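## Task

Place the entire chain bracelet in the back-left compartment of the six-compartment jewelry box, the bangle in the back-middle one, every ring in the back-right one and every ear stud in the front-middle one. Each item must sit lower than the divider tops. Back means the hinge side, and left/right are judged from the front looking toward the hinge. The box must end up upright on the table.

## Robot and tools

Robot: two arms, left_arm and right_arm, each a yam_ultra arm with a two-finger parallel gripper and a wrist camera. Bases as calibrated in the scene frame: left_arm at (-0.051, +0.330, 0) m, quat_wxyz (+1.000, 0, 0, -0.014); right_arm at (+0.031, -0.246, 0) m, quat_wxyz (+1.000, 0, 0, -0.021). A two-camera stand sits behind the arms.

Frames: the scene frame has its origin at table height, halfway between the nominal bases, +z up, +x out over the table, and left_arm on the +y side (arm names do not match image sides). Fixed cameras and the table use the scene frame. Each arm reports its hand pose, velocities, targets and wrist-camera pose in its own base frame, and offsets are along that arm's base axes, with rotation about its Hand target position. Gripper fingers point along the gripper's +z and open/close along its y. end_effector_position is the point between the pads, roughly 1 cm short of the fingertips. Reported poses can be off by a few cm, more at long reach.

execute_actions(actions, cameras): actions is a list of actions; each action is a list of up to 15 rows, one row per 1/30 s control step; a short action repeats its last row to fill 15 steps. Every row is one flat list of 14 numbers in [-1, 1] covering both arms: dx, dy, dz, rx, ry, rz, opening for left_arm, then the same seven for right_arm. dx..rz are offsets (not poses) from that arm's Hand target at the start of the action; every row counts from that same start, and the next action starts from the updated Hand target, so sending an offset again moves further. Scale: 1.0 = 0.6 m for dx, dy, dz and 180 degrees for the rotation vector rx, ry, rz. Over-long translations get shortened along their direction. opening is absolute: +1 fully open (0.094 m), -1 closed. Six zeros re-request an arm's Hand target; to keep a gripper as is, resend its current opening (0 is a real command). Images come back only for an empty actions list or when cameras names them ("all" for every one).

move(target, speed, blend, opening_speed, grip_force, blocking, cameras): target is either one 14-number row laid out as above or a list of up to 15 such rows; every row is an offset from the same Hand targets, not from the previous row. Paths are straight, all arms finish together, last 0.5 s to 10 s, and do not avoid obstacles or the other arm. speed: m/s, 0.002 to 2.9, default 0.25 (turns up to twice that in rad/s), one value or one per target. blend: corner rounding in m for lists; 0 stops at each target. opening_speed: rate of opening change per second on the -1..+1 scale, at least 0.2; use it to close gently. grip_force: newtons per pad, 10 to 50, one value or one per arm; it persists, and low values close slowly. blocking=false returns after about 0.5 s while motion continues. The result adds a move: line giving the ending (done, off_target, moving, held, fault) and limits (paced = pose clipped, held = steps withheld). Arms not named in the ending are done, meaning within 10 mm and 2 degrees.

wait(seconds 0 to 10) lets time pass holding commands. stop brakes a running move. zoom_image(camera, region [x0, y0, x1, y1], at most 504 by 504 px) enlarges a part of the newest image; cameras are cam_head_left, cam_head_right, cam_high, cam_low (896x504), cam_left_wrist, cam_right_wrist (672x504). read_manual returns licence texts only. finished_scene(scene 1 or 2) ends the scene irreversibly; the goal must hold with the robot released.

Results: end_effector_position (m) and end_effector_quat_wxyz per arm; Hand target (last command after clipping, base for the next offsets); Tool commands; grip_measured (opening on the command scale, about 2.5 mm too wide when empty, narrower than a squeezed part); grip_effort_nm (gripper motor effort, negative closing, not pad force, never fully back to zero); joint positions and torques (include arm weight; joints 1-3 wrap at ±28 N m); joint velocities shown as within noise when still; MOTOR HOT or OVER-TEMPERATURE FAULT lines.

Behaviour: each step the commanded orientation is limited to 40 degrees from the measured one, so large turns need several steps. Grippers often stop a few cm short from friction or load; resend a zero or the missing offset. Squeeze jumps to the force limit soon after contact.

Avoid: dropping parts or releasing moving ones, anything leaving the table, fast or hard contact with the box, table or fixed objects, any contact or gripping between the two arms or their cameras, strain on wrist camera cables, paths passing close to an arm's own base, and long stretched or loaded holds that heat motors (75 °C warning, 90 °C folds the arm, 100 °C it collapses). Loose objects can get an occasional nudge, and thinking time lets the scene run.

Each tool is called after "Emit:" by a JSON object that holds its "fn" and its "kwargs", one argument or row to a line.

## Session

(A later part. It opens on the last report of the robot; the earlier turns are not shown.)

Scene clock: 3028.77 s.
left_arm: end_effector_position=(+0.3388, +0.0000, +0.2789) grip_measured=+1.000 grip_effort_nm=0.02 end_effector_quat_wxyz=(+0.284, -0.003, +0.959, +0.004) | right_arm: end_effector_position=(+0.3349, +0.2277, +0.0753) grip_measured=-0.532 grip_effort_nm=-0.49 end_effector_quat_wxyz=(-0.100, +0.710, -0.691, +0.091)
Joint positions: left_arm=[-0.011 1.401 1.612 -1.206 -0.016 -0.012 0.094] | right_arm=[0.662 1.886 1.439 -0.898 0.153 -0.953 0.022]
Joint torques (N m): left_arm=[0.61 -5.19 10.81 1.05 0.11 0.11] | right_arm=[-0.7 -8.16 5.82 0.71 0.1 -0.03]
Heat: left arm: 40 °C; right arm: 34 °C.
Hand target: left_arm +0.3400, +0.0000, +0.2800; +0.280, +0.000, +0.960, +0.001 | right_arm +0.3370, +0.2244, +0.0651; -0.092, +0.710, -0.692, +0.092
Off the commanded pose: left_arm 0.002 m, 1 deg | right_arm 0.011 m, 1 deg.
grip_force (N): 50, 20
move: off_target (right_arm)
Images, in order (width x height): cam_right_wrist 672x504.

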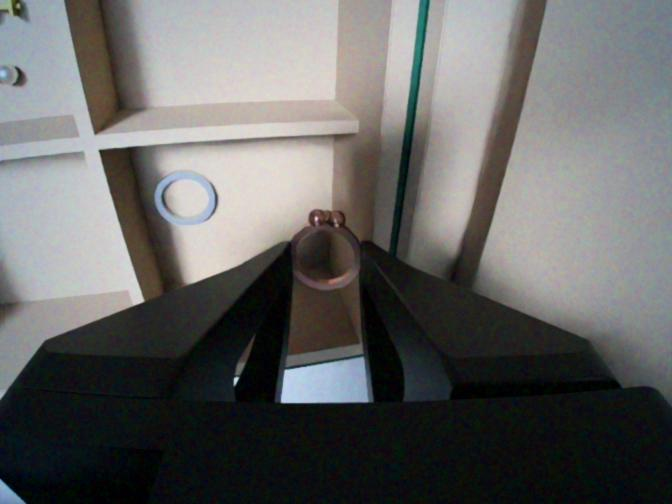

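Emit:
{"fn": "move", "kwargs": {
  "target": [0,0,0,0,0,0,1,-0.02,-0.0048,-0.075,0,0,0,-0.62],
  "speed": 0.06,
  "cameras": ["cam_right_wrist"]
}}

Scene clock: 3048.53 s.
left_arm: end_effector_position=(+0.3388, +0.0000, +0.2789) grip_measured=+1.000 grip_effort_nm=0.02 end_effector_quat_wxyz=(+0.284, -0.003, +0.959, +0.004) | right_arm: end_effector_position=(+0.3272, +0.2214, +0.0305) grip_measured=-0.532 grip_effort_nm=-0.49 end_effector_quat_wxyz=(-0.099, +0.710, -0.691, +0.092)
Joint positions: left_arm=[-0.011 1.401 1.612 -1.206 -0.016 -0.012 0.094] | right_arm=[0.662 1.901 1.272 -0.717 0.154 -0.953 0.022]
Joint torques (N m): left_arm=[0.51 -5.15 10.82 1.06 0.13 0.1] | right_arm=[0.43 -7.9 5.45 0.73 0.11 0.09]
Heat: left arm: 40 °C; right arm: 34 °C.
Hand target: left_arm +0.3400, +0.0000, +0.2800; +0.280, +0.000, +0.960, +0.001 | right_arm +0.3251, +0.2216, +0.0202; -0.093, +0.710, -0.692, +0.092
Off the commanded pose: left_arm 0.002 m, 1 deg | right_arm 0.011 m, 1 deg.
grip_force (N): 50, 20
move: off_target (right_arm)
Images, in order (width x height): cam_right_wrist 672x504.

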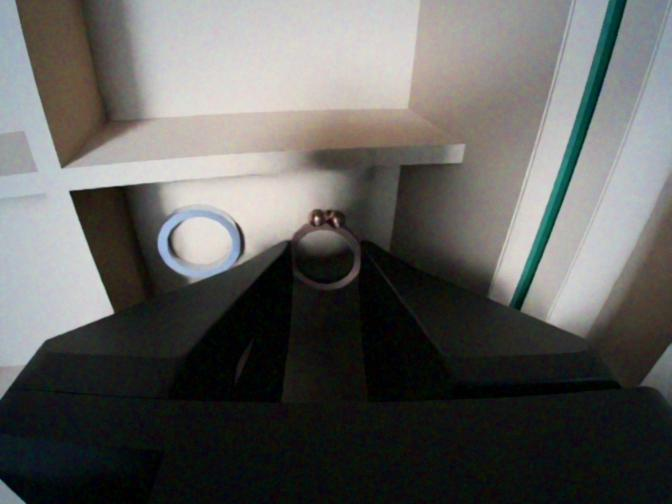

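Emit:
{"fn": "move", "kwargs": {
  "target": [0,0,0,0,0,0,1,0,0,-0.006,0,0,0,-0.38],
  "speed": 0.05,
  "opening_speed": 0.2,
  "cameras": ["cam_right_wrist"]
}}

Scene clock: 3054.50 s.
left_arm: end_effector_position=(+0.3388, +0.0000, +0.2789) grip_measured=+1.000 grip_effort_nm=0.02 end_effector_quat_wxyz=(+0.284, -0.003, +0.959, +0.004) | right_arm: end_effector_position=(+0.3297, +0.2234, +0.0313) grip_measured=-0.382 grip_effort_nm=0.08 end_effector_quat_wxyz=(-0.106, +0.709, -0.691, +0.093)
Joint positions: left_arm=[-0.011 1.401 1.612 -1.206 -0.016 -0.012 0.094] | right_arm=[0.662 1.901 1.272 -0.704 0.154 -0.953 0.029]
Joint torques (N m): left_arm=[0.51 -5.08 10.8 1.07 0.1 0.11] | right_arm=[0.43 -7.49 4.72 0.75 0.11 0.1]
Heat: left arm: 40 °C; right arm: 34 °C.
Hand target: left_arm +0.3400, +0.0000, +0.2800; +0.280, +0.000, +0.960, +0.001 | right_arm +0.3251, +0.2216, +0.0166; -0.093, +0.710, -0.692, +0.092
Off the commanded pose: left_arm 0.002 m, 1 deg | right_arm 0.015 m, 2 deg.
grip_force (N): 50, 20
move: off_target (right_arm)
Images, in order (width x height): cam_right_wrist 672x504.

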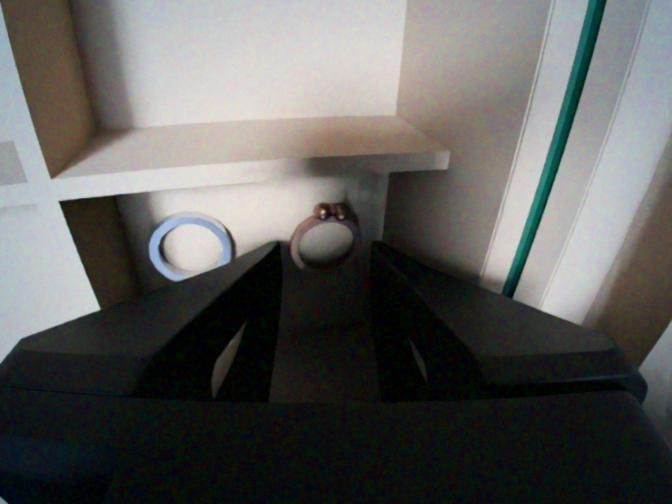

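Emit:
{"fn": "move", "kwargs": {
  "target": [0,0,0,0,0,0,1,0.0067,0.003,0.18,0,0,0,-0.38],
  "speed": 0.1,
  "cameras": ["cam_right_wrist"]
}}

Scene clock: 3061.77 s.
left_arm: end_effector_position=(+0.3388, +0.0000, +0.2789) grip_measured=+1.000 grip_effort_nm=0.02 end_effector_quat_wxyz=(+0.284, -0.003, +0.959, +0.004) | right_arm: end_effector_position=(+0.3259, +0.2204, +0.1020) grip_measured=-0.382 grip_effort_nm=0.08 end_effector_quat_wxyz=(-0.068, +0.714, -0.691, +0.087)
Joint positions: left_arm=[-0.011 1.401 1.612 -1.206 -0.016 -0.012 0.094] | right_arm=[0.662 1.886 1.558 -1.082 0.154 -0.953 0.029]
Joint torques (N m): left_arm=[0.64 -5.2 10.78 1.07 0.13 0.08] | right_arm=[0.21 -13.27 9.78 0.24 0.1 0.07]
Heat: left arm: 40 °C; right arm: 34 °C.
Hand target: left_arm +0.3400, +0.0000, +0.2800; +0.280, +0.000, +0.960, +0.001 | right_arm +0.3292, +0.2234, +0.1245; -0.093, +0.710, -0.692, +0.092
Off the commanded pose: left_arm 0.002 m, 1 deg | right_arm 0.023 m, 3 deg.
grip_force (N): 50, 20
move: off_target (right_arm)
Images, in order (width x height): cam_right_wrist 672x504.

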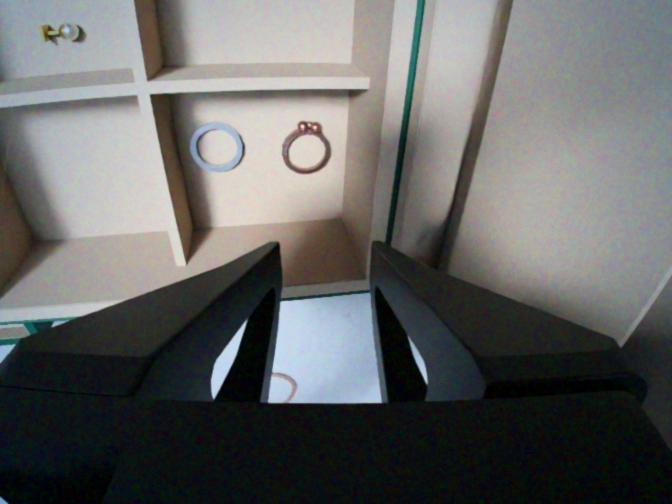

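Emit:
{"fn": "move", "kwargs": {
  "target": [
    [0,0,0,0,0,0,1,-0.02,-0.005,0.0667,0,0,0,-0.38],
    [0,0,0,0,0,0,1,-0.0487,-0.3223,0.0592,-0.0015,0.0833,0,-0.38],
    [0,0,0,0,0,0,1,0.088,-0.4865,0.0092,-0.0015,0.0833,0,-0.2]
  ],
  "speed": 0.2,
  "blend": 0.02,
  "cameras": ["cam_right_wrist"]
}}

Scene clock: 3088.13 s.
left_arm: end_effector_position=(+0.3388, +0.0000, +0.2789) grip_measured=+1.000 grip_effort_nm=0.02 end_effector_quat_wxyz=(+0.284, -0.003, +0.959, +0.004) | right_arm: end_effector_position=(+0.3790, -0.0705, +0.1300) grip_measured=-0.202 grip_effort_nm=0.08 end_effector_quat_wxyz=(+0.003, +0.713, -0.701, +0.008)
Joint positions: left_arm=[-0.011 1.401 1.612 -1.206 -0.016 -0.012 0.094] | right_arm=[-0.18 2.008 1.858 -1.41 0.014 -1.767 0.037]
Joint torques (N m): left_arm=[0.51 -5.07 10.77 1.1 0.11 0.12] | right_arm=[0.03 -8.69 9.73 -0.05 -0.18 -0.05]
Heat: left arm: 40 °C; right arm: 36 °C.
Hand target: left_arm +0.3400, +0.0000, +0.2800; +0.280, +0.000, +0.960, +0.001 | right_arm +0.3820, -0.0684, +0.1301; +0.000, +0.716, -0.698, +0.000
Off the commanded pose: left_arm 0.002 m, 1 deg | right_arm 0.004 m, 1 deg.
grip_force (N): 50, 20
move: done
Images, in order (width x height): cam_right_wrist 672x504.

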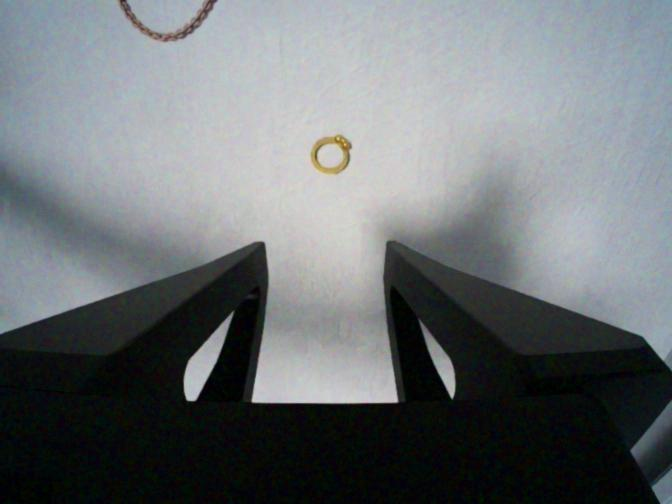

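Emit:
{"fn": "move", "kwargs": {
  "target": [0,0,0,0,0,0,1,0.0042,-0.0185,-0.1333,0,0,0,-0.2],
  "speed": 0.12,
  "cameras": ["cam_right_wrist"]
}}

Scene clock: 3102.63 s.
left_arm: end_effector_position=(+0.3388, +0.0000, +0.2789) grip_measured=+1.000 grip_effort_nm=0.02 end_effector_quat_wxyz=(+0.284, -0.003, +0.959, +0.004) | right_arm: end_effector_position=(+0.3860, -0.0789, +0.0605) grip_measured=-0.202 grip_effort_nm=0.08 end_effector_quat_wxyz=(+0.001, +0.716, -0.698, +0.012)
Joint positions: left_arm=[-0.011 1.401 1.612 -1.206 -0.016 -0.012 0.094] | right_arm=[-0.198 2.046 1.637 -1.143 0.014 -1.794 0.037]
Joint torques (N m): left_arm=[0.59 -5.16 10.8 1.07 0.13 0.1] | right_arm=[-0.66 -9.2 5.6 0.3 -0.17 -0.05]
Heat: left arm: 40 °C; right arm: 36 °C.
Hand target: left_arm +0.3400, +0.0000, +0.2800; +0.280, +0.000, +0.960, +0.001 | right_arm +0.3845, -0.0795, +0.0501; +0.000, +0.716, -0.698, +0.000
Off the commanded pose: left_arm 0.002 m, 1 deg | right_arm 0.011 m, 1 deg.
grip_force (N): 50, 20
move: off_target (right_arm)
Images, in order (width x height): cam_right_wrist 672x504.

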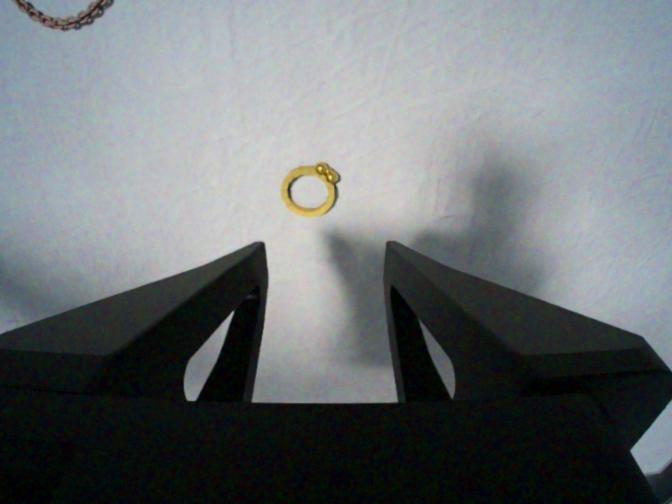

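Emit:
{"fn": "move", "kwargs": {
  "target": [0,0,0,0,0,0,1,-0.0117,-0.0003,-0.0770,0,0,0,-0.2],
  "speed": 0.08,
  "cameras": ["cam_right_wrist"]
}}

Scene clock: 3112.73 s.
left_arm: end_effector_position=(+0.3388, +0.0000, +0.2789) grip_measured=+1.000 grip_effort_nm=0.02 end_effector_quat_wxyz=(+0.284, -0.003, +0.959, +0.004) | right_arm: end_effector_position=(+0.3818, -0.0796, +0.0187) grip_measured=-0.202 grip_effort_nm=0.08 end_effector_quat_wxyz=(-0.002, +0.716, -0.698, +0.015)
Joint positions: left_arm=[-0.011 1.401 1.612 -1.206 -0.016 -0.012 0.094] | right_arm=[-0.202 2.063 1.491 -0.971 0.013 -1.798 0.037]
Joint torques (N m): left_arm=[0.61 -5.19 10.81 1.07 0.12 0.09] | right_arm=[-0.69 -8.5 4.71 0.35 -0.16 -0.05]
Heat: left arm: 40 °C; right arm: 36 °C.
Hand target: left_arm +0.3400, +0.0000, +0.2800; +0.280, +0.000, +0.960, +0.001 | right_arm +0.3774, -0.0797, +0.0039; +0.000, +0.716, -0.698, +0.000
Off the commanded pose: left_arm 0.002 m, 1 deg | right_arm 0.015 m, 2 deg.
grip_force (N): 50, 20
move: off_target (right_arm)
Images, in order (width x height): cam_right_wrist 672x504.

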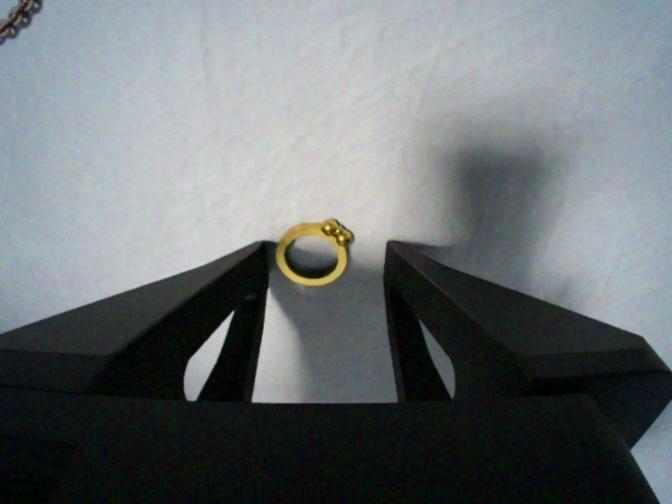

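Emit:
{"fn": "move", "kwargs": {
  "target": [0,0,0,0,0,0,1,-0.0040,0,-0.0167,0,0,0,-0.2],
  "speed": 0.05,
  "cameras": ["cam_right_wrist"]
}}

Scene clock: 3121.20 s.
left_arm: end_effector_position=(+0.3388, +0.0000, +0.2789) grip_measured=+1.000 grip_effort_nm=0.02 end_effector_quat_wxyz=(+0.284, -0.003, +0.959, +0.004) | right_arm: end_effector_position=(+0.3816, -0.0795, +0.0165) grip_measured=-0.202 grip_effort_nm=0.08 end_effector_quat_wxyz=(-0.003, +0.717, -0.697, +0.016)
Joint positions: left_arm=[-0.011 1.401 1.612 -1.206 -0.016 -0.012 0.094] | right_arm=[-0.202 2.063 1.482 -0.96 0.013 -1.8 0.037]
Joint torques (N m): left_arm=[0.59 -5.05 10.8 1.07 0.13 0.1] | right_arm=[-0.79 -8.03 2.52 0.66 -0.14 -0.06]
Heat: left arm: 40 °C; right arm: 36 °C.
Hand target: left_arm +0.3400, +0.0000, +0.2800; +0.280, +0.000, +0.960, +0.001 | right_arm +0.3751, -0.0797, -0.0061; +0.000, +0.716, -0.698, +0.000
Off the commanded pose: left_arm 0.002 m, 1 deg | right_arm 0.024 m, 2 deg.
grip_force (N): 50, 20
move: off_target (right_arm)
Images, in order (width x height): cam_right_wrist 672x504.

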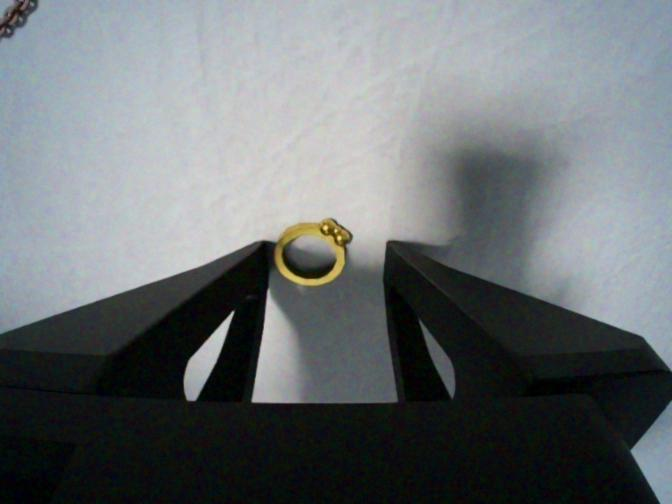

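Emit:
{"fn": "move", "kwargs": {
  "target": [
    [0,0,0,0,0,0,1,-0.0063,-0.0013,0.0935,0,0,0,-0.2],
    [0,0,0,0,0,0,1,-0.0063,-0.0013,-0.0033,0,0,0,-0.2]
  ],
  "speed": 0.12,
  "cameras": ["cam_right_wrist"]
}}

Scene clock: 3138.60 s.
left_arm: end_effector_position=(+0.3388, +0.0000, +0.2789) grip_measured=+1.000 grip_effort_nm=0.02 end_effector_quat_wxyz=(+0.284, -0.003, +0.959, +0.004) | right_arm: end_effector_position=(+0.3692, -0.0788, +0.0163) grip_measured=-0.202 grip_effort_nm=0.07 end_effector_quat_wxyz=(+0.006, +0.717, -0.697, +0.001)
Joint positions: left_arm=[-0.011 1.401 1.612 -1.206 -0.016 -0.012 0.094] | right_arm=[-0.207 2.05 1.461 -0.986 0.011 -1.805 0.038]
Joint torques (N m): left_arm=[0.5 -5.16 10.71 1.08 0.12 0.08] | right_arm=[-0.69 -7.58 2.25 0.98 -0.14 -0.03]
Heat: left arm: 40 °C; right arm: 36 °C.
Hand target: left_arm +0.3400, +0.0000, +0.2800; +0.280, +0.000, +0.960, +0.001 | right_arm +0.3713, -0.0805, -0.0081; +0.000, +0.716, -0.698, +0.000
Off the commanded pose: left_arm 0.002 m, 1 deg | right_arm 0.025 m, 1 deg.
grip_force (N): 50, 20
move: off_target (right_arm)
Images, in order (width x height): cam_right_wrist 672x504.

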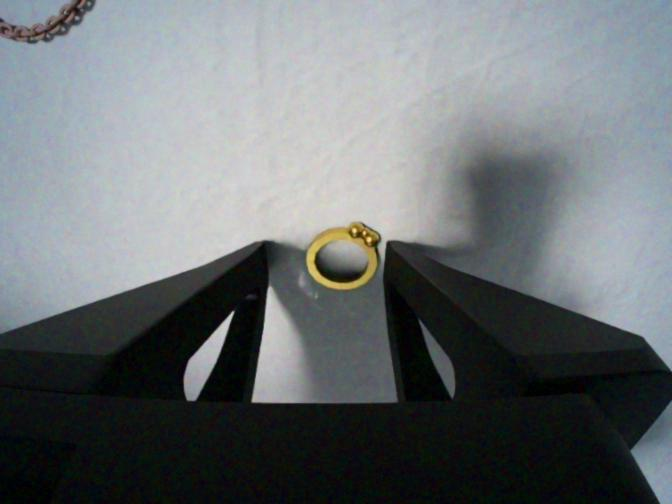

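Emit:
{"fn": "move", "kwargs": {
  "target": [0,0,0,0,0,0,1,0,0,0.004,0,0,0,-0.66],
  "speed": 0.05,
  "opening_speed": 0.2,
  "cameras": ["cam_right_wrist"]
}}

Scene clock: 3148.40 s.
left_arm: end_effector_position=(+0.3388, +0.0000, +0.2789) grip_measured=+1.000 grip_effort_nm=0.02 end_effector_quat_wxyz=(+0.284, -0.003, +0.959, +0.004) | right_arm: end_effector_position=(+0.3762, -0.0793, +0.0163) grip_measured=-0.547 grip_effort_nm=-0.49 end_effector_quat_wxyz=(-0.004, +0.717, -0.697, +0.012)
Joint positions: left_arm=[-0.011 1.401 1.612 -1.206 -0.016 -0.012 0.094] | right_arm=[-0.207 2.05 1.461 -0.958 0.006 -1.805 0.021]
Joint torques (N m): left_arm=[0.5 -5.07 10.78 1.08 0.11 0.08] | right_arm=[-0.69 -7.86 2.73 0.69 -0.09 -0.03]
Heat: left arm: 40 °C; right arm: 35 °C.
Hand target: left_arm +0.3400, +0.0000, +0.2800; +0.280, +0.000, +0.960, +0.001 | right_arm +0.3713, -0.0806, -0.0057; +0.000, +0.716, -0.698, +0.000
Off the commanded pose: left_arm 0.002 m, 1 deg | right_arm 0.023 m, 1 deg.
grip_force (N): 50, 20
move: off_target (right_arm)
Images, in order (width x height): cam_right_wrist 672x504.

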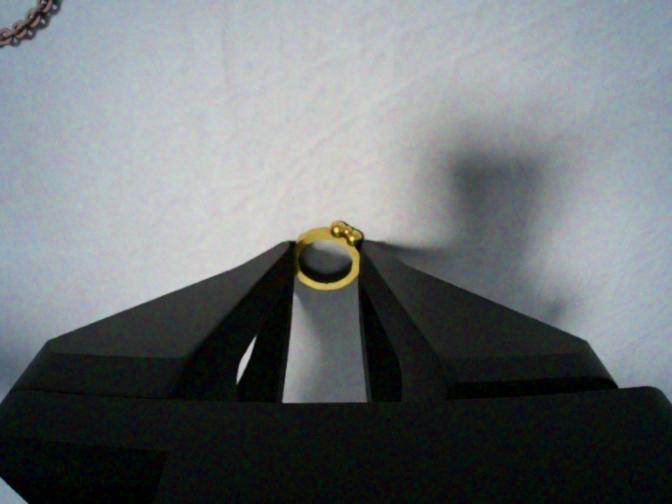

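Emit:
{"fn": "move", "kwargs": {
  "target": [0,0,0,0,0,0,1,0,0,0.276,0,0,0,-0.66],
  "speed": 0.12,
  "cameras": ["cam_right_wrist"]
}}

Scene clock: 3154.77 s.
left_arm: end_effector_position=(+0.3388, +0.0000, +0.2789) grip_measured=+1.000 grip_effort_nm=0.02 end_effector_quat_wxyz=(+0.284, -0.003, +0.959, +0.004) | right_arm: end_effector_position=(+0.3718, -0.0784, +0.1459) grip_measured=-0.547 grip_effort_nm=-0.49 end_effector_quat_wxyz=(+0.009, +0.717, -0.697, -0.009)
Joint positions: left_arm=[-0.011 1.401 1.612 -1.206 -0.016 -0.012 0.094] | right_arm=[-0.207 2.032 1.957 -1.52 0.006 -1.805 0.021]
Joint torques (N m): left_arm=[0.53 -5.2 10.84 1.09 0.08 0.1] | right_arm=[-0.7 -12.36 9.29 -0.14 -0.08 -0.03]
Heat: left arm: 40 °C; right arm: 35 °C.
Hand target: left_arm +0.3400, +0.0000, +0.2800; +0.280, +0.000, +0.960, +0.001 | right_arm +0.3713, -0.0806, +0.1599; +0.000, +0.716, -0.698, +0.000
Off the commanded pose: left_arm 0.002 m, 1 deg | right_arm 0.014 m, 1 deg.
grip_force (N): 50, 20
move: off_target (right_arm)
Images, in order (width x height): cam_right_wrist 672x504.

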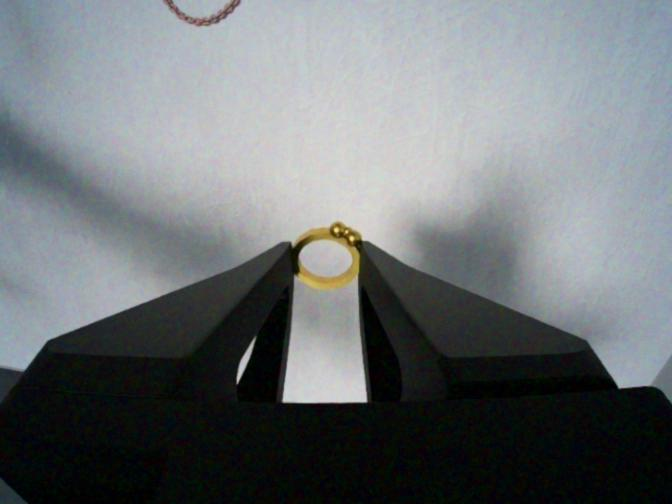

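Emit:
{"fn": "move", "kwargs": {
  "target": [
    [0,0,0,0,0,0,1,-0.1188,0.1843,0.0252,0,0,0,-0.66],
    [0,0,0,0,0,0,1,-0.1105,0.4903,0.0085,0.0014,-0.0778,0,-0.66]
  ],
  "speed": 0.18,
  "blend": 0.03,
  "cameras": ["cam_right_wrist"]
}}

Scene clock: 3168.50 s.
left_arm: end_effector_position=(+0.3388, +0.0000, +0.2789) grip_measured=+1.000 grip_effort_nm=0.02 end_effector_quat_wxyz=(+0.284, -0.003, +0.959, +0.004) | right_arm: end_effector_position=(+0.2950, +0.2062, +0.1602) grip_measured=-0.547 grip_effort_nm=-0.49 end_effector_quat_wxyz=(-0.070, +0.716, -0.690, +0.082)
Joint positions: left_arm=[-0.011 1.401 1.612 -1.206 -0.016 -0.012 0.094] | right_arm=[0.68 1.756 1.625 -1.279 0.145 -0.939 0.021]
Joint torques (N m): left_arm=[0.59 -5.07 10.91 1.09 0.13 0.1] | right_arm=[0.08 -7.02 10.25 0.59 0.11 0.1]
Heat: left arm: 40 °C; right arm: 36 °C.
Hand target: left_arm +0.3400, +0.0000, +0.2800; +0.280, +0.000, +0.960, +0.001 | right_arm +0.3050, +0.2137, +0.1650; -0.086, +0.711, -0.693, +0.086
Off the commanded pose: left_arm 0.002 m, 1 deg | right_arm 0.013 m, 2 deg.
grip_force (N): 50, 20
move: off_target (right_arm)
Images, in order (width x height): cam_right_wrist 672x504.

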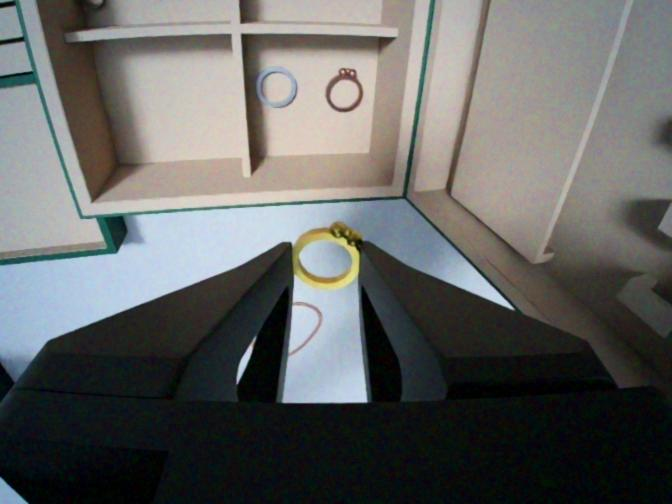

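Emit:
{"fn": "move", "kwargs": {
  "target": [0,0,0,0,0,0,1,0.0083,-0.0028,-0.1667,0,0,0,-0.66],
  "speed": 0.1,
  "cameras": ["cam_right_wrist"]
}}

Scene clock: 3176.77 s.
left_arm: end_effector_position=(+0.3388, +0.0000, +0.2789) grip_measured=+1.000 grip_effort_nm=0.02 end_effector_quat_wxyz=(+0.284, -0.003, +0.959, +0.004) | right_arm: end_effector_position=(+0.3078, +0.2149, +0.0737) grip_measured=-0.547 grip_effort_nm=-0.49 end_effector_quat_wxyz=(-0.092, +0.712, -0.691, +0.085)
Joint positions: left_arm=[-0.011 1.401 1.612 -1.206 -0.016 -0.012 0.094] | right_arm=[0.676 1.794 1.318 -0.889 0.145 -0.939 0.021]
Joint torques (N m): left_arm=[0.57 -5.11 10.89 1.07 0.11 0.11] | right_arm=[-0.69 -7.39 5.79 0.69 0.09 -0.01]
Heat: left arm: 40 °C; right arm: 35 °C.
Hand target: left_arm +0.3400, +0.0000, +0.2800; +0.280, +0.000, +0.960, +0.001 | right_arm +0.3099, +0.2120, +0.0650; -0.086, +0.711, -0.693, +0.086
Off the commanded pose: left_arm 0.002 m, 1 deg | right_arm 0.009 m, 1 deg.
grip_force (N): 50, 20
move: done
Images, in order (width x height): cam_right_wrist 672x504.

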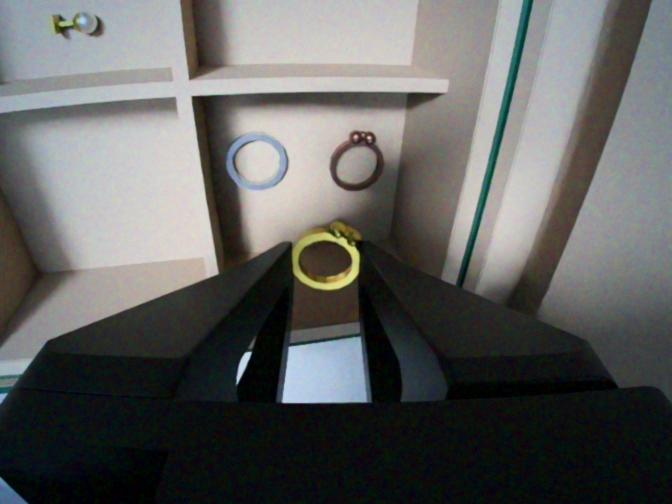

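Emit:
{"fn": "move", "kwargs": {
  "target": [0,0,0,0,0,0,1,0.0047,0,-0.08,0,0,0,-0.66],
  "speed": 0.06,
  "cameras": ["cam_right_wrist"]
}}

Scene clock: 3184.23 s.
left_arm: end_effector_position=(+0.3388, +0.0000, +0.2789) grip_measured=+1.000 grip_effort_nm=0.02 end_effector_quat_wxyz=(+0.284, -0.003, +0.959, +0.004) | right_arm: end_effector_position=(+0.3139, +0.2150, +0.0287) grip_measured=-0.548 grip_effort_nm=-0.49 end_effector_quat_wxyz=(-0.096, +0.710, -0.692, +0.089)
Joint positions: left_arm=[-0.011 1.401 1.612 -1.206 -0.016 -0.012 0.094] | right_arm=[0.669 1.86 1.211 -0.707 0.151 -0.942 0.021]
Joint torques (N m): left_arm=[0.65 -5.08 10.69 1.07 0.11 0.09] | right_arm=[-0.54 -7.28 5.15 0.72 0.02 -0.04]
Heat: left arm: 40 °C; right arm: 35 °C.
Hand target: left_arm +0.3400, +0.0000, +0.2800; +0.280, +0.000, +0.960, +0.001 | right_arm +0.3128, +0.2120, +0.0170; -0.086, +0.711, -0.693, +0.086
Off the commanded pose: left_arm 0.002 m, 1 deg | right_arm 0.012 m, 1 deg.
grip_force (N): 50, 20
move: off_target (right_arm)
Images, in order (width x height): cam_right_wrist 672x504.

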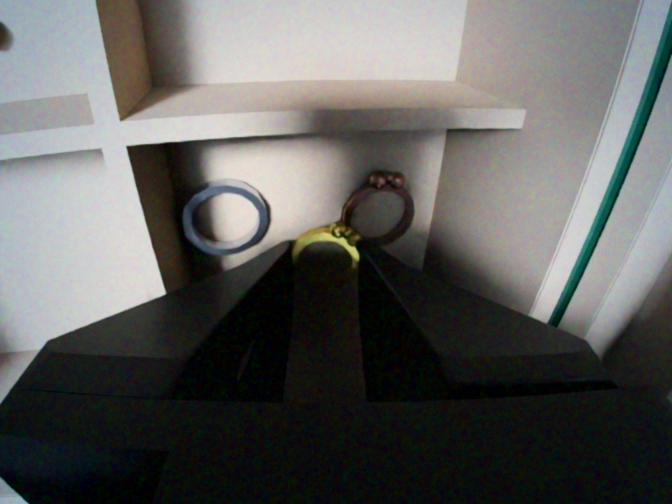

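Emit:
{"fn": "move", "kwargs": {
  "target": [0,0,0,0,0,0,1,0,0,0,0,0,0,-0.42],
  "speed": 0.05,
  "opening_speed": 0.2,
  "cameras": ["cam_right_wrist"]
}}

Scene clock: 3190.27 s.
left_arm: end_effector_position=(+0.3388, +0.0000, +0.2789) grip_measured=+1.000 grip_effort_nm=0.02 end_effector_quat_wxyz=(+0.284, -0.003, +0.959, +0.004) | right_arm: end_effector_position=(+0.3140, +0.2152, +0.0287) grip_measured=-0.422 grip_effort_nm=0.08 end_effector_quat_wxyz=(-0.096, +0.709, -0.692, +0.089)
Joint positions: left_arm=[-0.011 1.401 1.612 -1.206 -0.016 -0.012 0.094] | right_arm=[0.669 1.86 1.211 -0.707 0.151 -0.942 0.027]
Joint torques (N m): left_arm=[0.64 -5.15 10.91 1.09 0.13 0.1] | right_arm=[-0.53 -7.3 5.16 0.72 0.02 -0.03]
Heat: left arm: 40 °C; right arm: 35 °C.
Hand target: left_arm +0.3400, +0.0000, +0.2800; +0.280, +0.000, +0.960, +0.001 | right_arm +0.3128, +0.2120, +0.0170; -0.086, +0.711, -0.693, +0.086
Off the commanded pose: left_arm 0.002 m, 1 deg | right_arm 0.012 m, 1 deg.
grip_force (N): 50, 20
move: off_target (right_arm)
Images, in order (width x height): cam_right_wrist 672x504.

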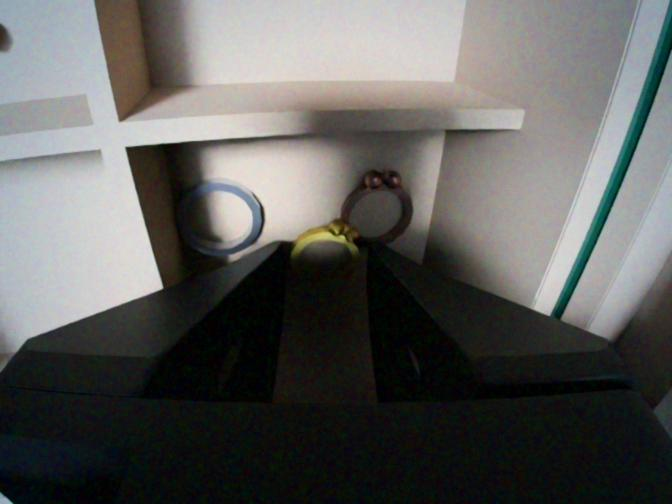

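Emit:
{"fn": "move", "kwargs": {
  "target": [0,0,0,0,0,0,1,0.0033,0.005,0.18,0,0,0,-0.42],
  "speed": 0.1,
  "cameras": ["cam_right_wrist"]
}}

Scene clock: 3196.60 s.
left_arm: end_effector_position=(+0.3388, +0.0000, +0.2789) grip_measured=+1.000 grip_effort_nm=0.02 end_effector_quat_wxyz=(+0.284, -0.003, +0.959, +0.004) | right_arm: end_effector_position=(+0.3106, +0.2127, +0.1028) grip_measured=-0.422 grip_effort_nm=0.08 end_effector_quat_wxyz=(-0.061, +0.714, -0.693, +0.084)
Joint positions: left_arm=[-0.011 1.401 1.612 -1.206 -0.016 -0.012 0.094] | right_arm=[0.669 1.836 1.498 -1.089 0.15 -0.943 0.027]
Joint torques (N m): left_arm=[0.58 -5.2 10.78 1.08 0.13 0.11] | right_arm=[-0.29 -12.77 9.87 0.24 0.05 0.01]
Heat: left arm: 40 °C; right arm: 35 °C.
Hand target: left_arm +0.3400, +0.0000, +0.2800; +0.280, +0.000, +0.960, +0.001 | right_arm +0.3147, +0.2150, +0.1250; -0.086, +0.711, -0.693, +0.086
Off the commanded pose: left_arm 0.002 m, 1 deg | right_arm 0.023 m, 3 deg.
grip_force (N): 50, 20
move: off_target (right_arm)
Images, in order (width x height): cam_right_wrist 672x504.

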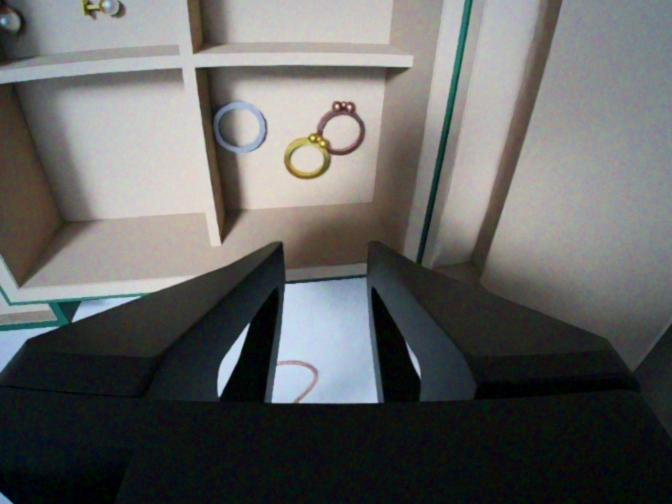

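Emit:
{"fn": "move", "kwargs": {
  "target": [
    [0,0,0,0,0,0,1,-0.02,-0.005,0.075,0,0,0,-0.42],
    [0,0,0,0,0,0,1,-0.0245,-0.325,0.085,-0.0014,0.0778,0,-0.3]
  ],
  "speed": 0.2,
  "blend": 0.02,
  "cameras": ["cam_right_wrist", "cam_head_right"]
}}

Scene clock: 3219.07 s.
left_arm: end_effector_position=(+0.3388, +0.0000, +0.2789) grip_measured=+1.000 grip_effort_nm=0.02 end_effector_quat_wxyz=(+0.284, -0.003, +0.959, +0.004) | right_arm: end_effector_position=(+0.2985, +0.0174, +0.1663) grip_measured=-0.302 grip_effort_nm=0.08 end_effector_quat_wxyz=(+0.011, +0.713, -0.701, -0.001)
Joint positions: left_arm=[-0.011 1.401 1.612 -1.206 -0.016 -0.012 0.094] | right_arm=[0.063 1.7 1.605 -1.493 0.014 -1.524 0.033]
Joint torques (N m): left_arm=[0.57 -5.05 10.78 1.06 0.09 0.11] | right_arm=[-0.02 -8.08 9.65 -0.11 -0.16 -0.05]
Heat: left arm: 40 °C; right arm: 35 °C.
Hand target: left_arm +0.3400, +0.0000, +0.2800; +0.280, +0.000, +0.960, +0.001 | right_arm +0.3001, +0.0199, +0.1760; +0.000, +0.716, -0.698, +0.000
Off the commanded pose: left_arm 0.002 m, 1 deg | right_arm 0.010 m, 1 deg.
grip_force (N): 50, 20
move: done
Images, in order (width x height): cam_head_right 896x504, cam_right_wrist 672x504.

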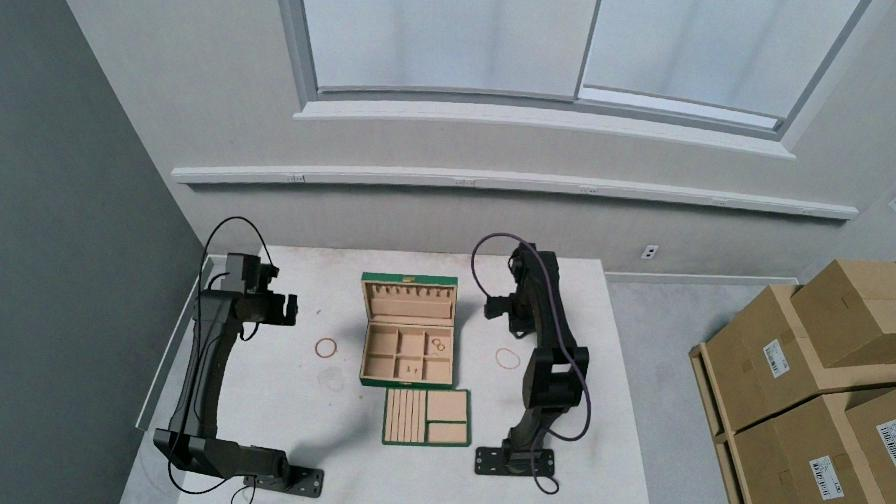

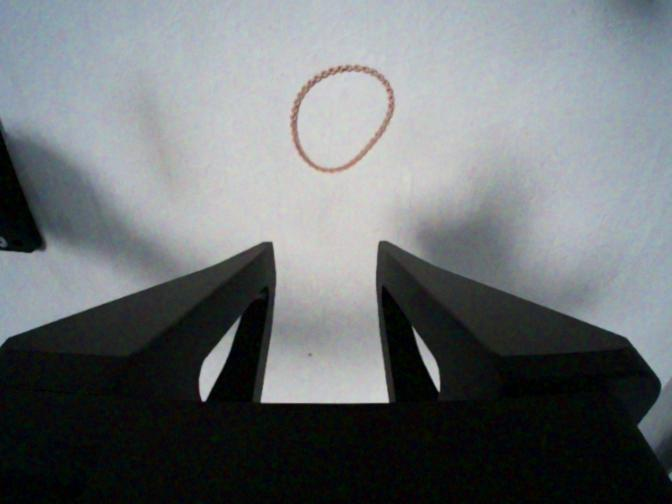

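Emit:
{"fn": "move", "kwargs": {
  "target": [0,0,0,0,0,0,1,-0.0427,-0.0032,-0.2183,0,0,0,-0.3],
  "speed": 0.15,
  "cameras": ["cam_right_wrist"]
}}

Scene clock: 3230.63 s.
left_arm: end_effector_position=(+0.3388, +0.0000, +0.2789) grip_measured=+1.000 grip_effort_nm=0.02 end_effector_quat_wxyz=(+0.284, -0.003, +0.959, +0.004) | right_arm: end_effector_position=(+0.2739, +0.0159, +0.0413) grip_measured=-0.302 grip_effort_nm=0.08 end_effector_quat_wxyz=(+0.015, +0.713, -0.700, -0.004)
Joint positions: left_arm=[-0.011 1.401 1.612 -1.206 -0.016 -0.012 0.094] | right_arm=[0.063 1.669 1.065 -0.996 0.014 -1.525 0.033]
Joint torques (N m): left_arm=[0.55 -5.05 10.86 1.07 0.14 0.08] | right_arm=[-0.09 -9.61 4.86 0.21 -0.16 -0.05]
Heat: left arm: 40 °C; right arm: 35 °C.
Hand target: left_arm +0.3400, +0.0000, +0.2800; +0.280, +0.000, +0.960, +0.001 | right_arm +0.2745, +0.0180, +0.0450; +0.000, +0.716, -0.698, +0.000
Off the commanded pose: left_arm 0.002 m, 1 deg | right_arm 0.004 m, 2 deg.
grip_force (N): 50, 20
move: done
Images, in order (width x height): cam_right_wrist 672x504.

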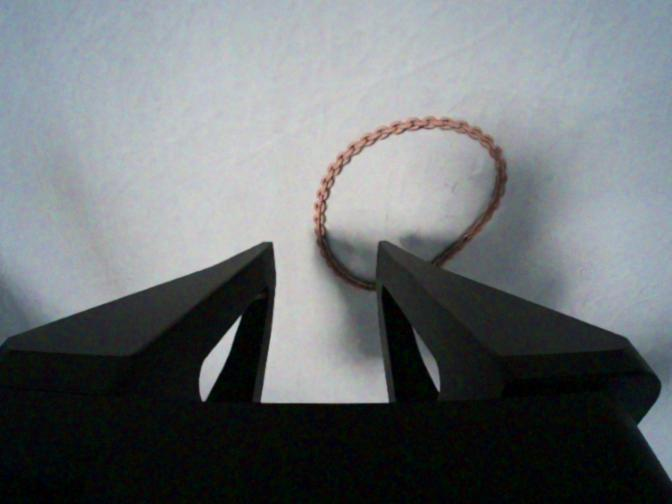

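Emit:
{"fn": "move", "kwargs": {
  "target": [0,0,0,0,0,0,1,0.0008,0.0015,-0.0583,0,0,0,-0.3],
  "speed": 0.08,
  "cameras": ["cam_right_wrist"]
}}

Scene clock: 3238.50 s.
left_arm: end_effector_position=(+0.3388, +0.0000, +0.2789) grip_measured=+1.000 grip_effort_nm=0.02 end_effector_quat_wxyz=(+0.284, -0.003, +0.959, +0.004) | right_arm: end_effector_position=(+0.2777, +0.0162, +0.0173) grip_measured=-0.302 grip_effort_nm=0.08 end_effector_quat_wxyz=(-0.001, +0.713, -0.701, +0.010)
Joint positions: left_arm=[-0.011 1.401 1.612 -1.206 -0.016 -0.012 0.094] | right_arm=[0.063 1.682 0.977 -0.851 0.014 -1.525 0.033]
Joint torques (N m): left_arm=[0.57 -5.15 10.78 1.07 0.11 0.11] | right_arm=[0.16 -5.55 4.82 0.32 -0.17 -0.02]
Heat: left arm: 40 °C; right arm: 35 °C.
Hand target: left_arm +0.3400, +0.0000, +0.2800; +0.280, +0.000, +0.960, +0.001 | right_arm +0.2748, +0.0189, +0.0100; +0.000, +0.716, -0.698, +0.000
Off the commanded pose: left_arm 0.002 m, 1 deg | right_arm 0.008 m, 1 deg.
grip_force (N): 50, 20
move: done
Images, in order (width x height): cam_right_wrist 672x504.

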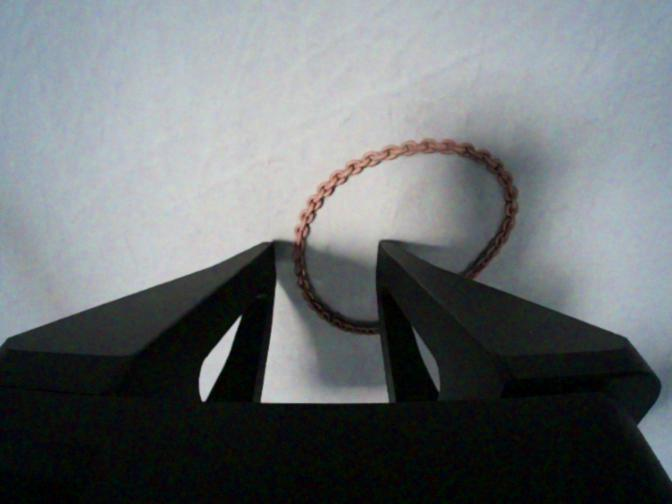

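Emit:
{"fn": "move", "kwargs": {
  "target": [0,0,0,0,0,0,1,-0.0083,0,-0.0217,0,0,0,-0.3],
  "speed": 0.06,
  "cameras": ["cam_right_wrist"]
}}

Scene clock: 3243.63 s.
left_arm: end_effector_position=(+0.3388, +0.0000, +0.2789) grip_measured=+1.000 grip_effort_nm=0.02 end_effector_quat_wxyz=(+0.284, -0.003, +0.959, +0.004) | right_arm: end_effector_position=(+0.2763, +0.0161, +0.0131) grip_measured=-0.302 grip_effort_nm=0.08 end_effector_quat_wxyz=(-0.002, +0.713, -0.701, +0.011)
Joint positions: left_arm=[-0.011 1.401 1.612 -1.206 -0.016 -0.012 0.094] | right_arm=[0.063 1.682 0.958 -0.83 0.014 -1.525 0.033]
Joint torques (N m): left_arm=[0.58 -5.05 10.77 1.08 0.12 0.08] | right_arm=[0.23 -4.97 2.06 0.68 -0.17 -0.01]
Heat: left arm: 40 °C; right arm: 35 °C.
Hand target: left_arm +0.3400, +0.0000, +0.2800; +0.280, +0.000, +0.960, +0.001 | right_arm +0.2699, +0.0189, -0.0031; +0.000, +0.716, -0.698, +0.000
Off the commanded pose: left_arm 0.002 m, 1 deg | right_arm 0.018 m, 1 deg.
grip_force (N): 50, 20
move: off_target (right_arm)
Images, in order (width x height): cam_right_wrist 672x504.

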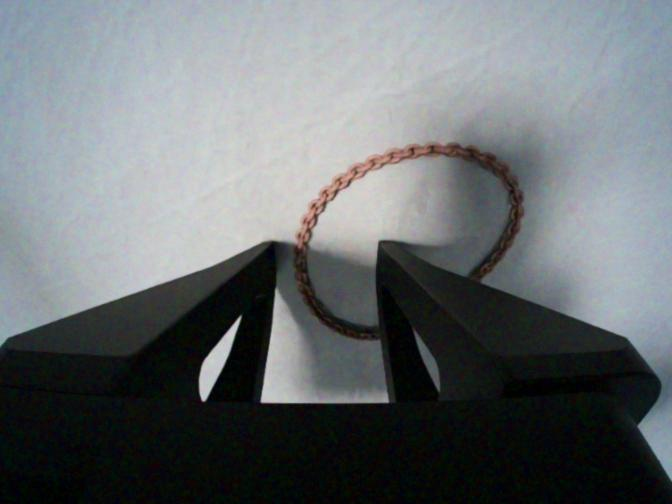

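Emit:
{"fn": "move", "kwargs": {
  "target": [0,0,0,0,0,0,1,0,0,0,0,0,0,-1],
  "speed": 0.05,
  "opening_speed": 0.4,
  "grip_force": [50, 30],
  "cameras": ["cam_right_wrist"]
}}

Scene clock: 3250.77 s.
left_arm: end_effector_position=(+0.3388, +0.0000, +0.2789) grip_measured=+1.000 grip_effort_nm=0.02 end_effector_quat_wxyz=(+0.284, -0.003, +0.959, +0.004) | right_arm: end_effector_position=(+0.2824, +0.0165, +0.0133) grip_measured=-0.905 grip_effort_nm=-0.66 end_effector_quat_wxyz=(-0.011, +0.713, -0.701, +0.019)
Joint positions: left_arm=[-0.011 1.401 1.612 -1.206 -0.016 -0.012 0.094] | right_arm=[0.063 1.682 0.958 -0.805 0.014 -1.525 0.004]
Joint torques (N m): left_arm=[0.57 -5.15 10.73 1.11 0.12 0.11] | right_arm=[0.18 -5.03 2.14 0.47 -0.17 -0.02]
Heat: left arm: 40 °C; right arm: 34 °C.
Hand target: left_arm +0.3400, +0.0000, +0.2800; +0.280, +0.000, +0.960, +0.001 | right_arm +0.2699, +0.0189, -0.0031; +0.000, +0.716, -0.698, +0.000
Off the commanded pose: left_arm 0.002 m, 1 deg | right_arm 0.021 m, 3 deg.
grip_force (N): 50, 30
move: off_target (right_arm)
Images, in order (width x height): cam_right_wrist 672x504.

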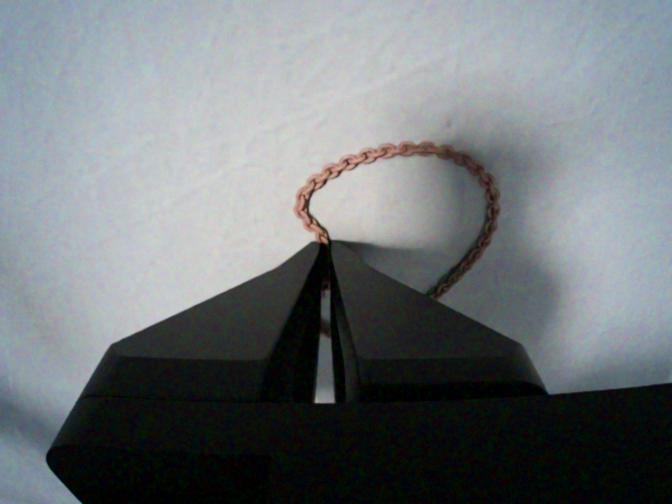

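Emit:
{"fn": "move", "kwargs": {
  "target": [0,0,0,0,0,0,1,0.01,0,0.358,0,0,0,-1],
  "speed": 0.12,
  "cameras": ["cam_right_wrist", "cam_low"]
}}

Scene clock: 3259.50 s.
left_arm: end_effector_position=(+0.3388, +0.0000, +0.2789) grip_measured=+1.000 grip_effort_nm=0.02 end_effector_quat_wxyz=(+0.284, -0.003, +0.959, +0.004) | right_arm: end_effector_position=(+0.2779, +0.0162, +0.1959) grip_measured=-0.907 grip_effort_nm=-0.68 end_effector_quat_wxyz=(-0.015, +0.713, -0.701, +0.022)
Joint positions: left_arm=[-0.011 1.401 1.612 -1.206 -0.016 -0.012 0.094] | right_arm=[0.063 1.576 1.59 -1.533 0.014 -1.525 0.004]
Joint torques (N m): left_arm=[0.51 -5.08 10.8 1.1 0.1 0.11] | right_arm=[0.14 -9.02 9.39 0.04 -0.17 -0.04]
Heat: left arm: 40 °C; right arm: 34 °C.
Hand target: left_arm +0.3400, +0.0000, +0.2800; +0.280, +0.000, +0.960, +0.001 | right_arm +0.2759, +0.0189, +0.2117; +0.000, +0.716, -0.698, +0.000
Off the commanded pose: left_arm 0.002 m, 1 deg | right_arm 0.016 m, 3 deg.
joint sent to its limit (right arm) — joint 4 (wrist pitch), lower limit. The joint targets are off in orientation, not in position.
grip_force (N): 50, 30
move: off_target (right_arm)
Images, in order (width x height): cam_low 896x504, cam_right_wrist 672x504.

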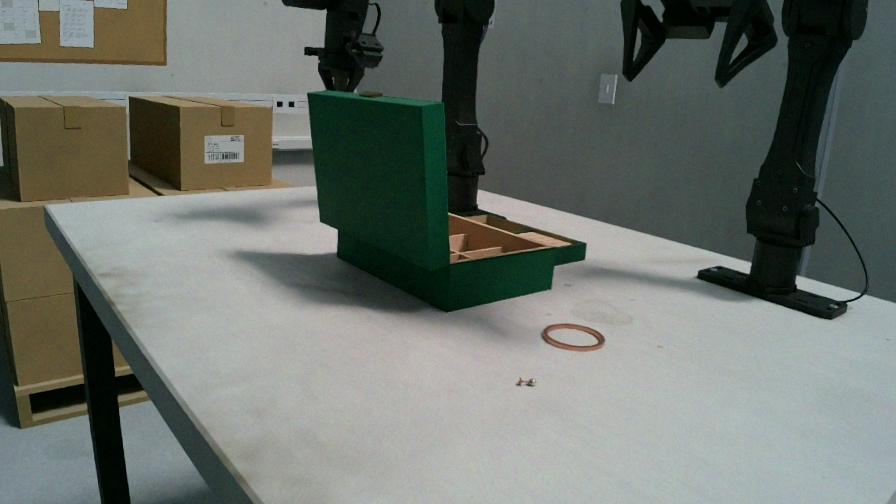

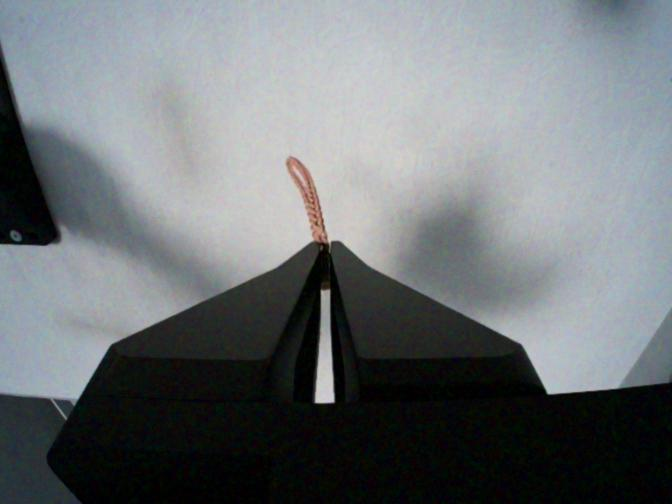

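Emit:
{"fn": "move", "kwargs": {
  "target": [0,0,0,0,0,0,1,0.0702,0.5985,-0.0112,0.0013,-0.0722,0,-1],
  "speed": 0.15,
  "cameras": ["cam_right_wrist", "cam_head_right"]
}}

Scene clock: 3274.37 s.
left_arm: end_effector_position=(+0.3388, +0.0000, +0.2789) grip_measured=+1.000 grip_effort_nm=0.01 end_effector_quat_wxyz=(+0.284, -0.003, +0.959, +0.004) | right_arm: end_effector_position=(+0.3157, +0.3757, +0.2079) grip_measured=-0.907 grip_effort_nm=-0.68 end_effector_quat_wxyz=(-0.166, +0.712, -0.678, +0.070)
Joint positions: left_arm=[-0.011 1.401 1.612 -1.206 -0.016 -0.012 0.094] | right_arm=[0.936 2.294 2.581 -1.541 0.179 -0.713 0.004]
Joint torques (N m): left_arm=[0.58 -5.11 10.82 1.1 0.1 0.11] | right_arm=[0.1 -10.48 9.4 0.55 0.16 0.11]
Heat: left arm: 40 °C; right arm: 34 °C.
Hand target: left_arm +0.3400, +0.0000, +0.2800; +0.280, +0.000, +0.960, +0.001 | right_arm +0.3180, +0.3780, +0.2052; -0.080, +0.712, -0.694, +0.080
Off the commanded pose: left_arm 0.002 m, 1 deg | right_arm 0.004 m, 10 deg.
joint sent to its limit (right arm) — joint 4 (wrist pitch), lower limit. The joint targets are off in orientation, not in position.
grip_force (N): 50, 30
move: off_target (right_arm)
Images, in order (width x height): cam_head_right 896x504, cam_right_wrist 672x504.

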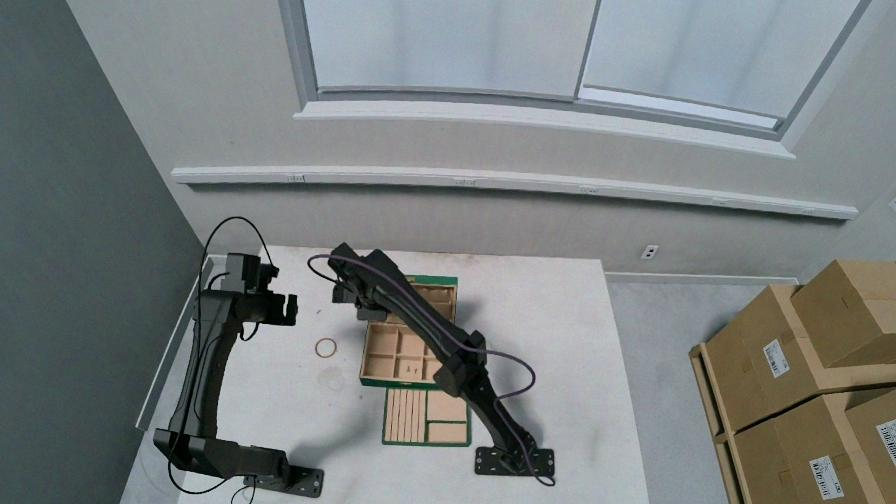

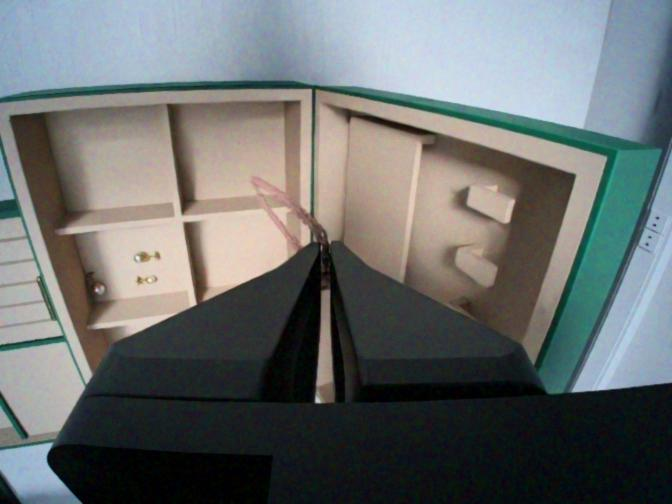

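Emit:
{"fn": "move", "kwargs": {
  "target": [0,0,0,0,0,0,1,-0.015,-0.0133,-0.115,0,0,0,-1],
  "speed": 0.1,
  "cameras": ["cam_right_wrist"]
}}

Scene clock: 3283.40 s.
left_arm: end_effector_position=(+0.3388, +0.0000, +0.2789) grip_measured=+1.000 grip_effort_nm=0.02 end_effector_quat_wxyz=(+0.284, -0.003, +0.959, +0.004) | right_arm: end_effector_position=(+0.3083, +0.3656, +0.1495) grip_measured=-0.907 grip_effort_nm=-0.68 end_effector_quat_wxyz=(-0.088, +0.712, -0.692, +0.079)
Joint positions: left_arm=[-0.011 1.401 1.612 -1.206 -0.016 -0.012 0.094] | right_arm=[0.936 2.329 2.428 -1.516 0.18 -0.678 0.004]
Joint torques (N m): left_arm=[0.61 -5.12 10.74 1.07 0.15 0.12] | right_arm=[0.36 -11.03 5.64 0.59 0.1 0.1]
Heat: left arm: 40 °C; right arm: 34 °C.
Hand target: left_arm +0.3400, +0.0000, +0.2800; +0.280, +0.000, +0.960, +0.001 | right_arm +0.3089, +0.3700, +0.1361; -0.080, +0.712, -0.694, +0.080
Off the commanded pose: left_arm 0.002 m, 1 deg | right_arm 0.014 m, 1 deg.
grip_force (N): 50, 30
move: off_target (right_arm)
Images, in order (width x height): cam_right_wrist 672x504.

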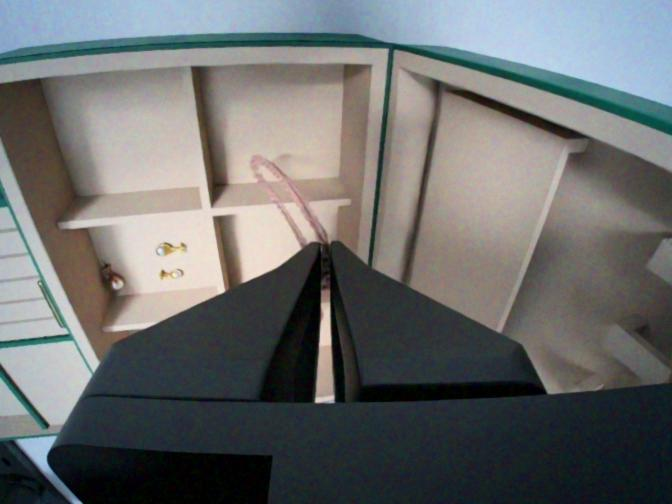

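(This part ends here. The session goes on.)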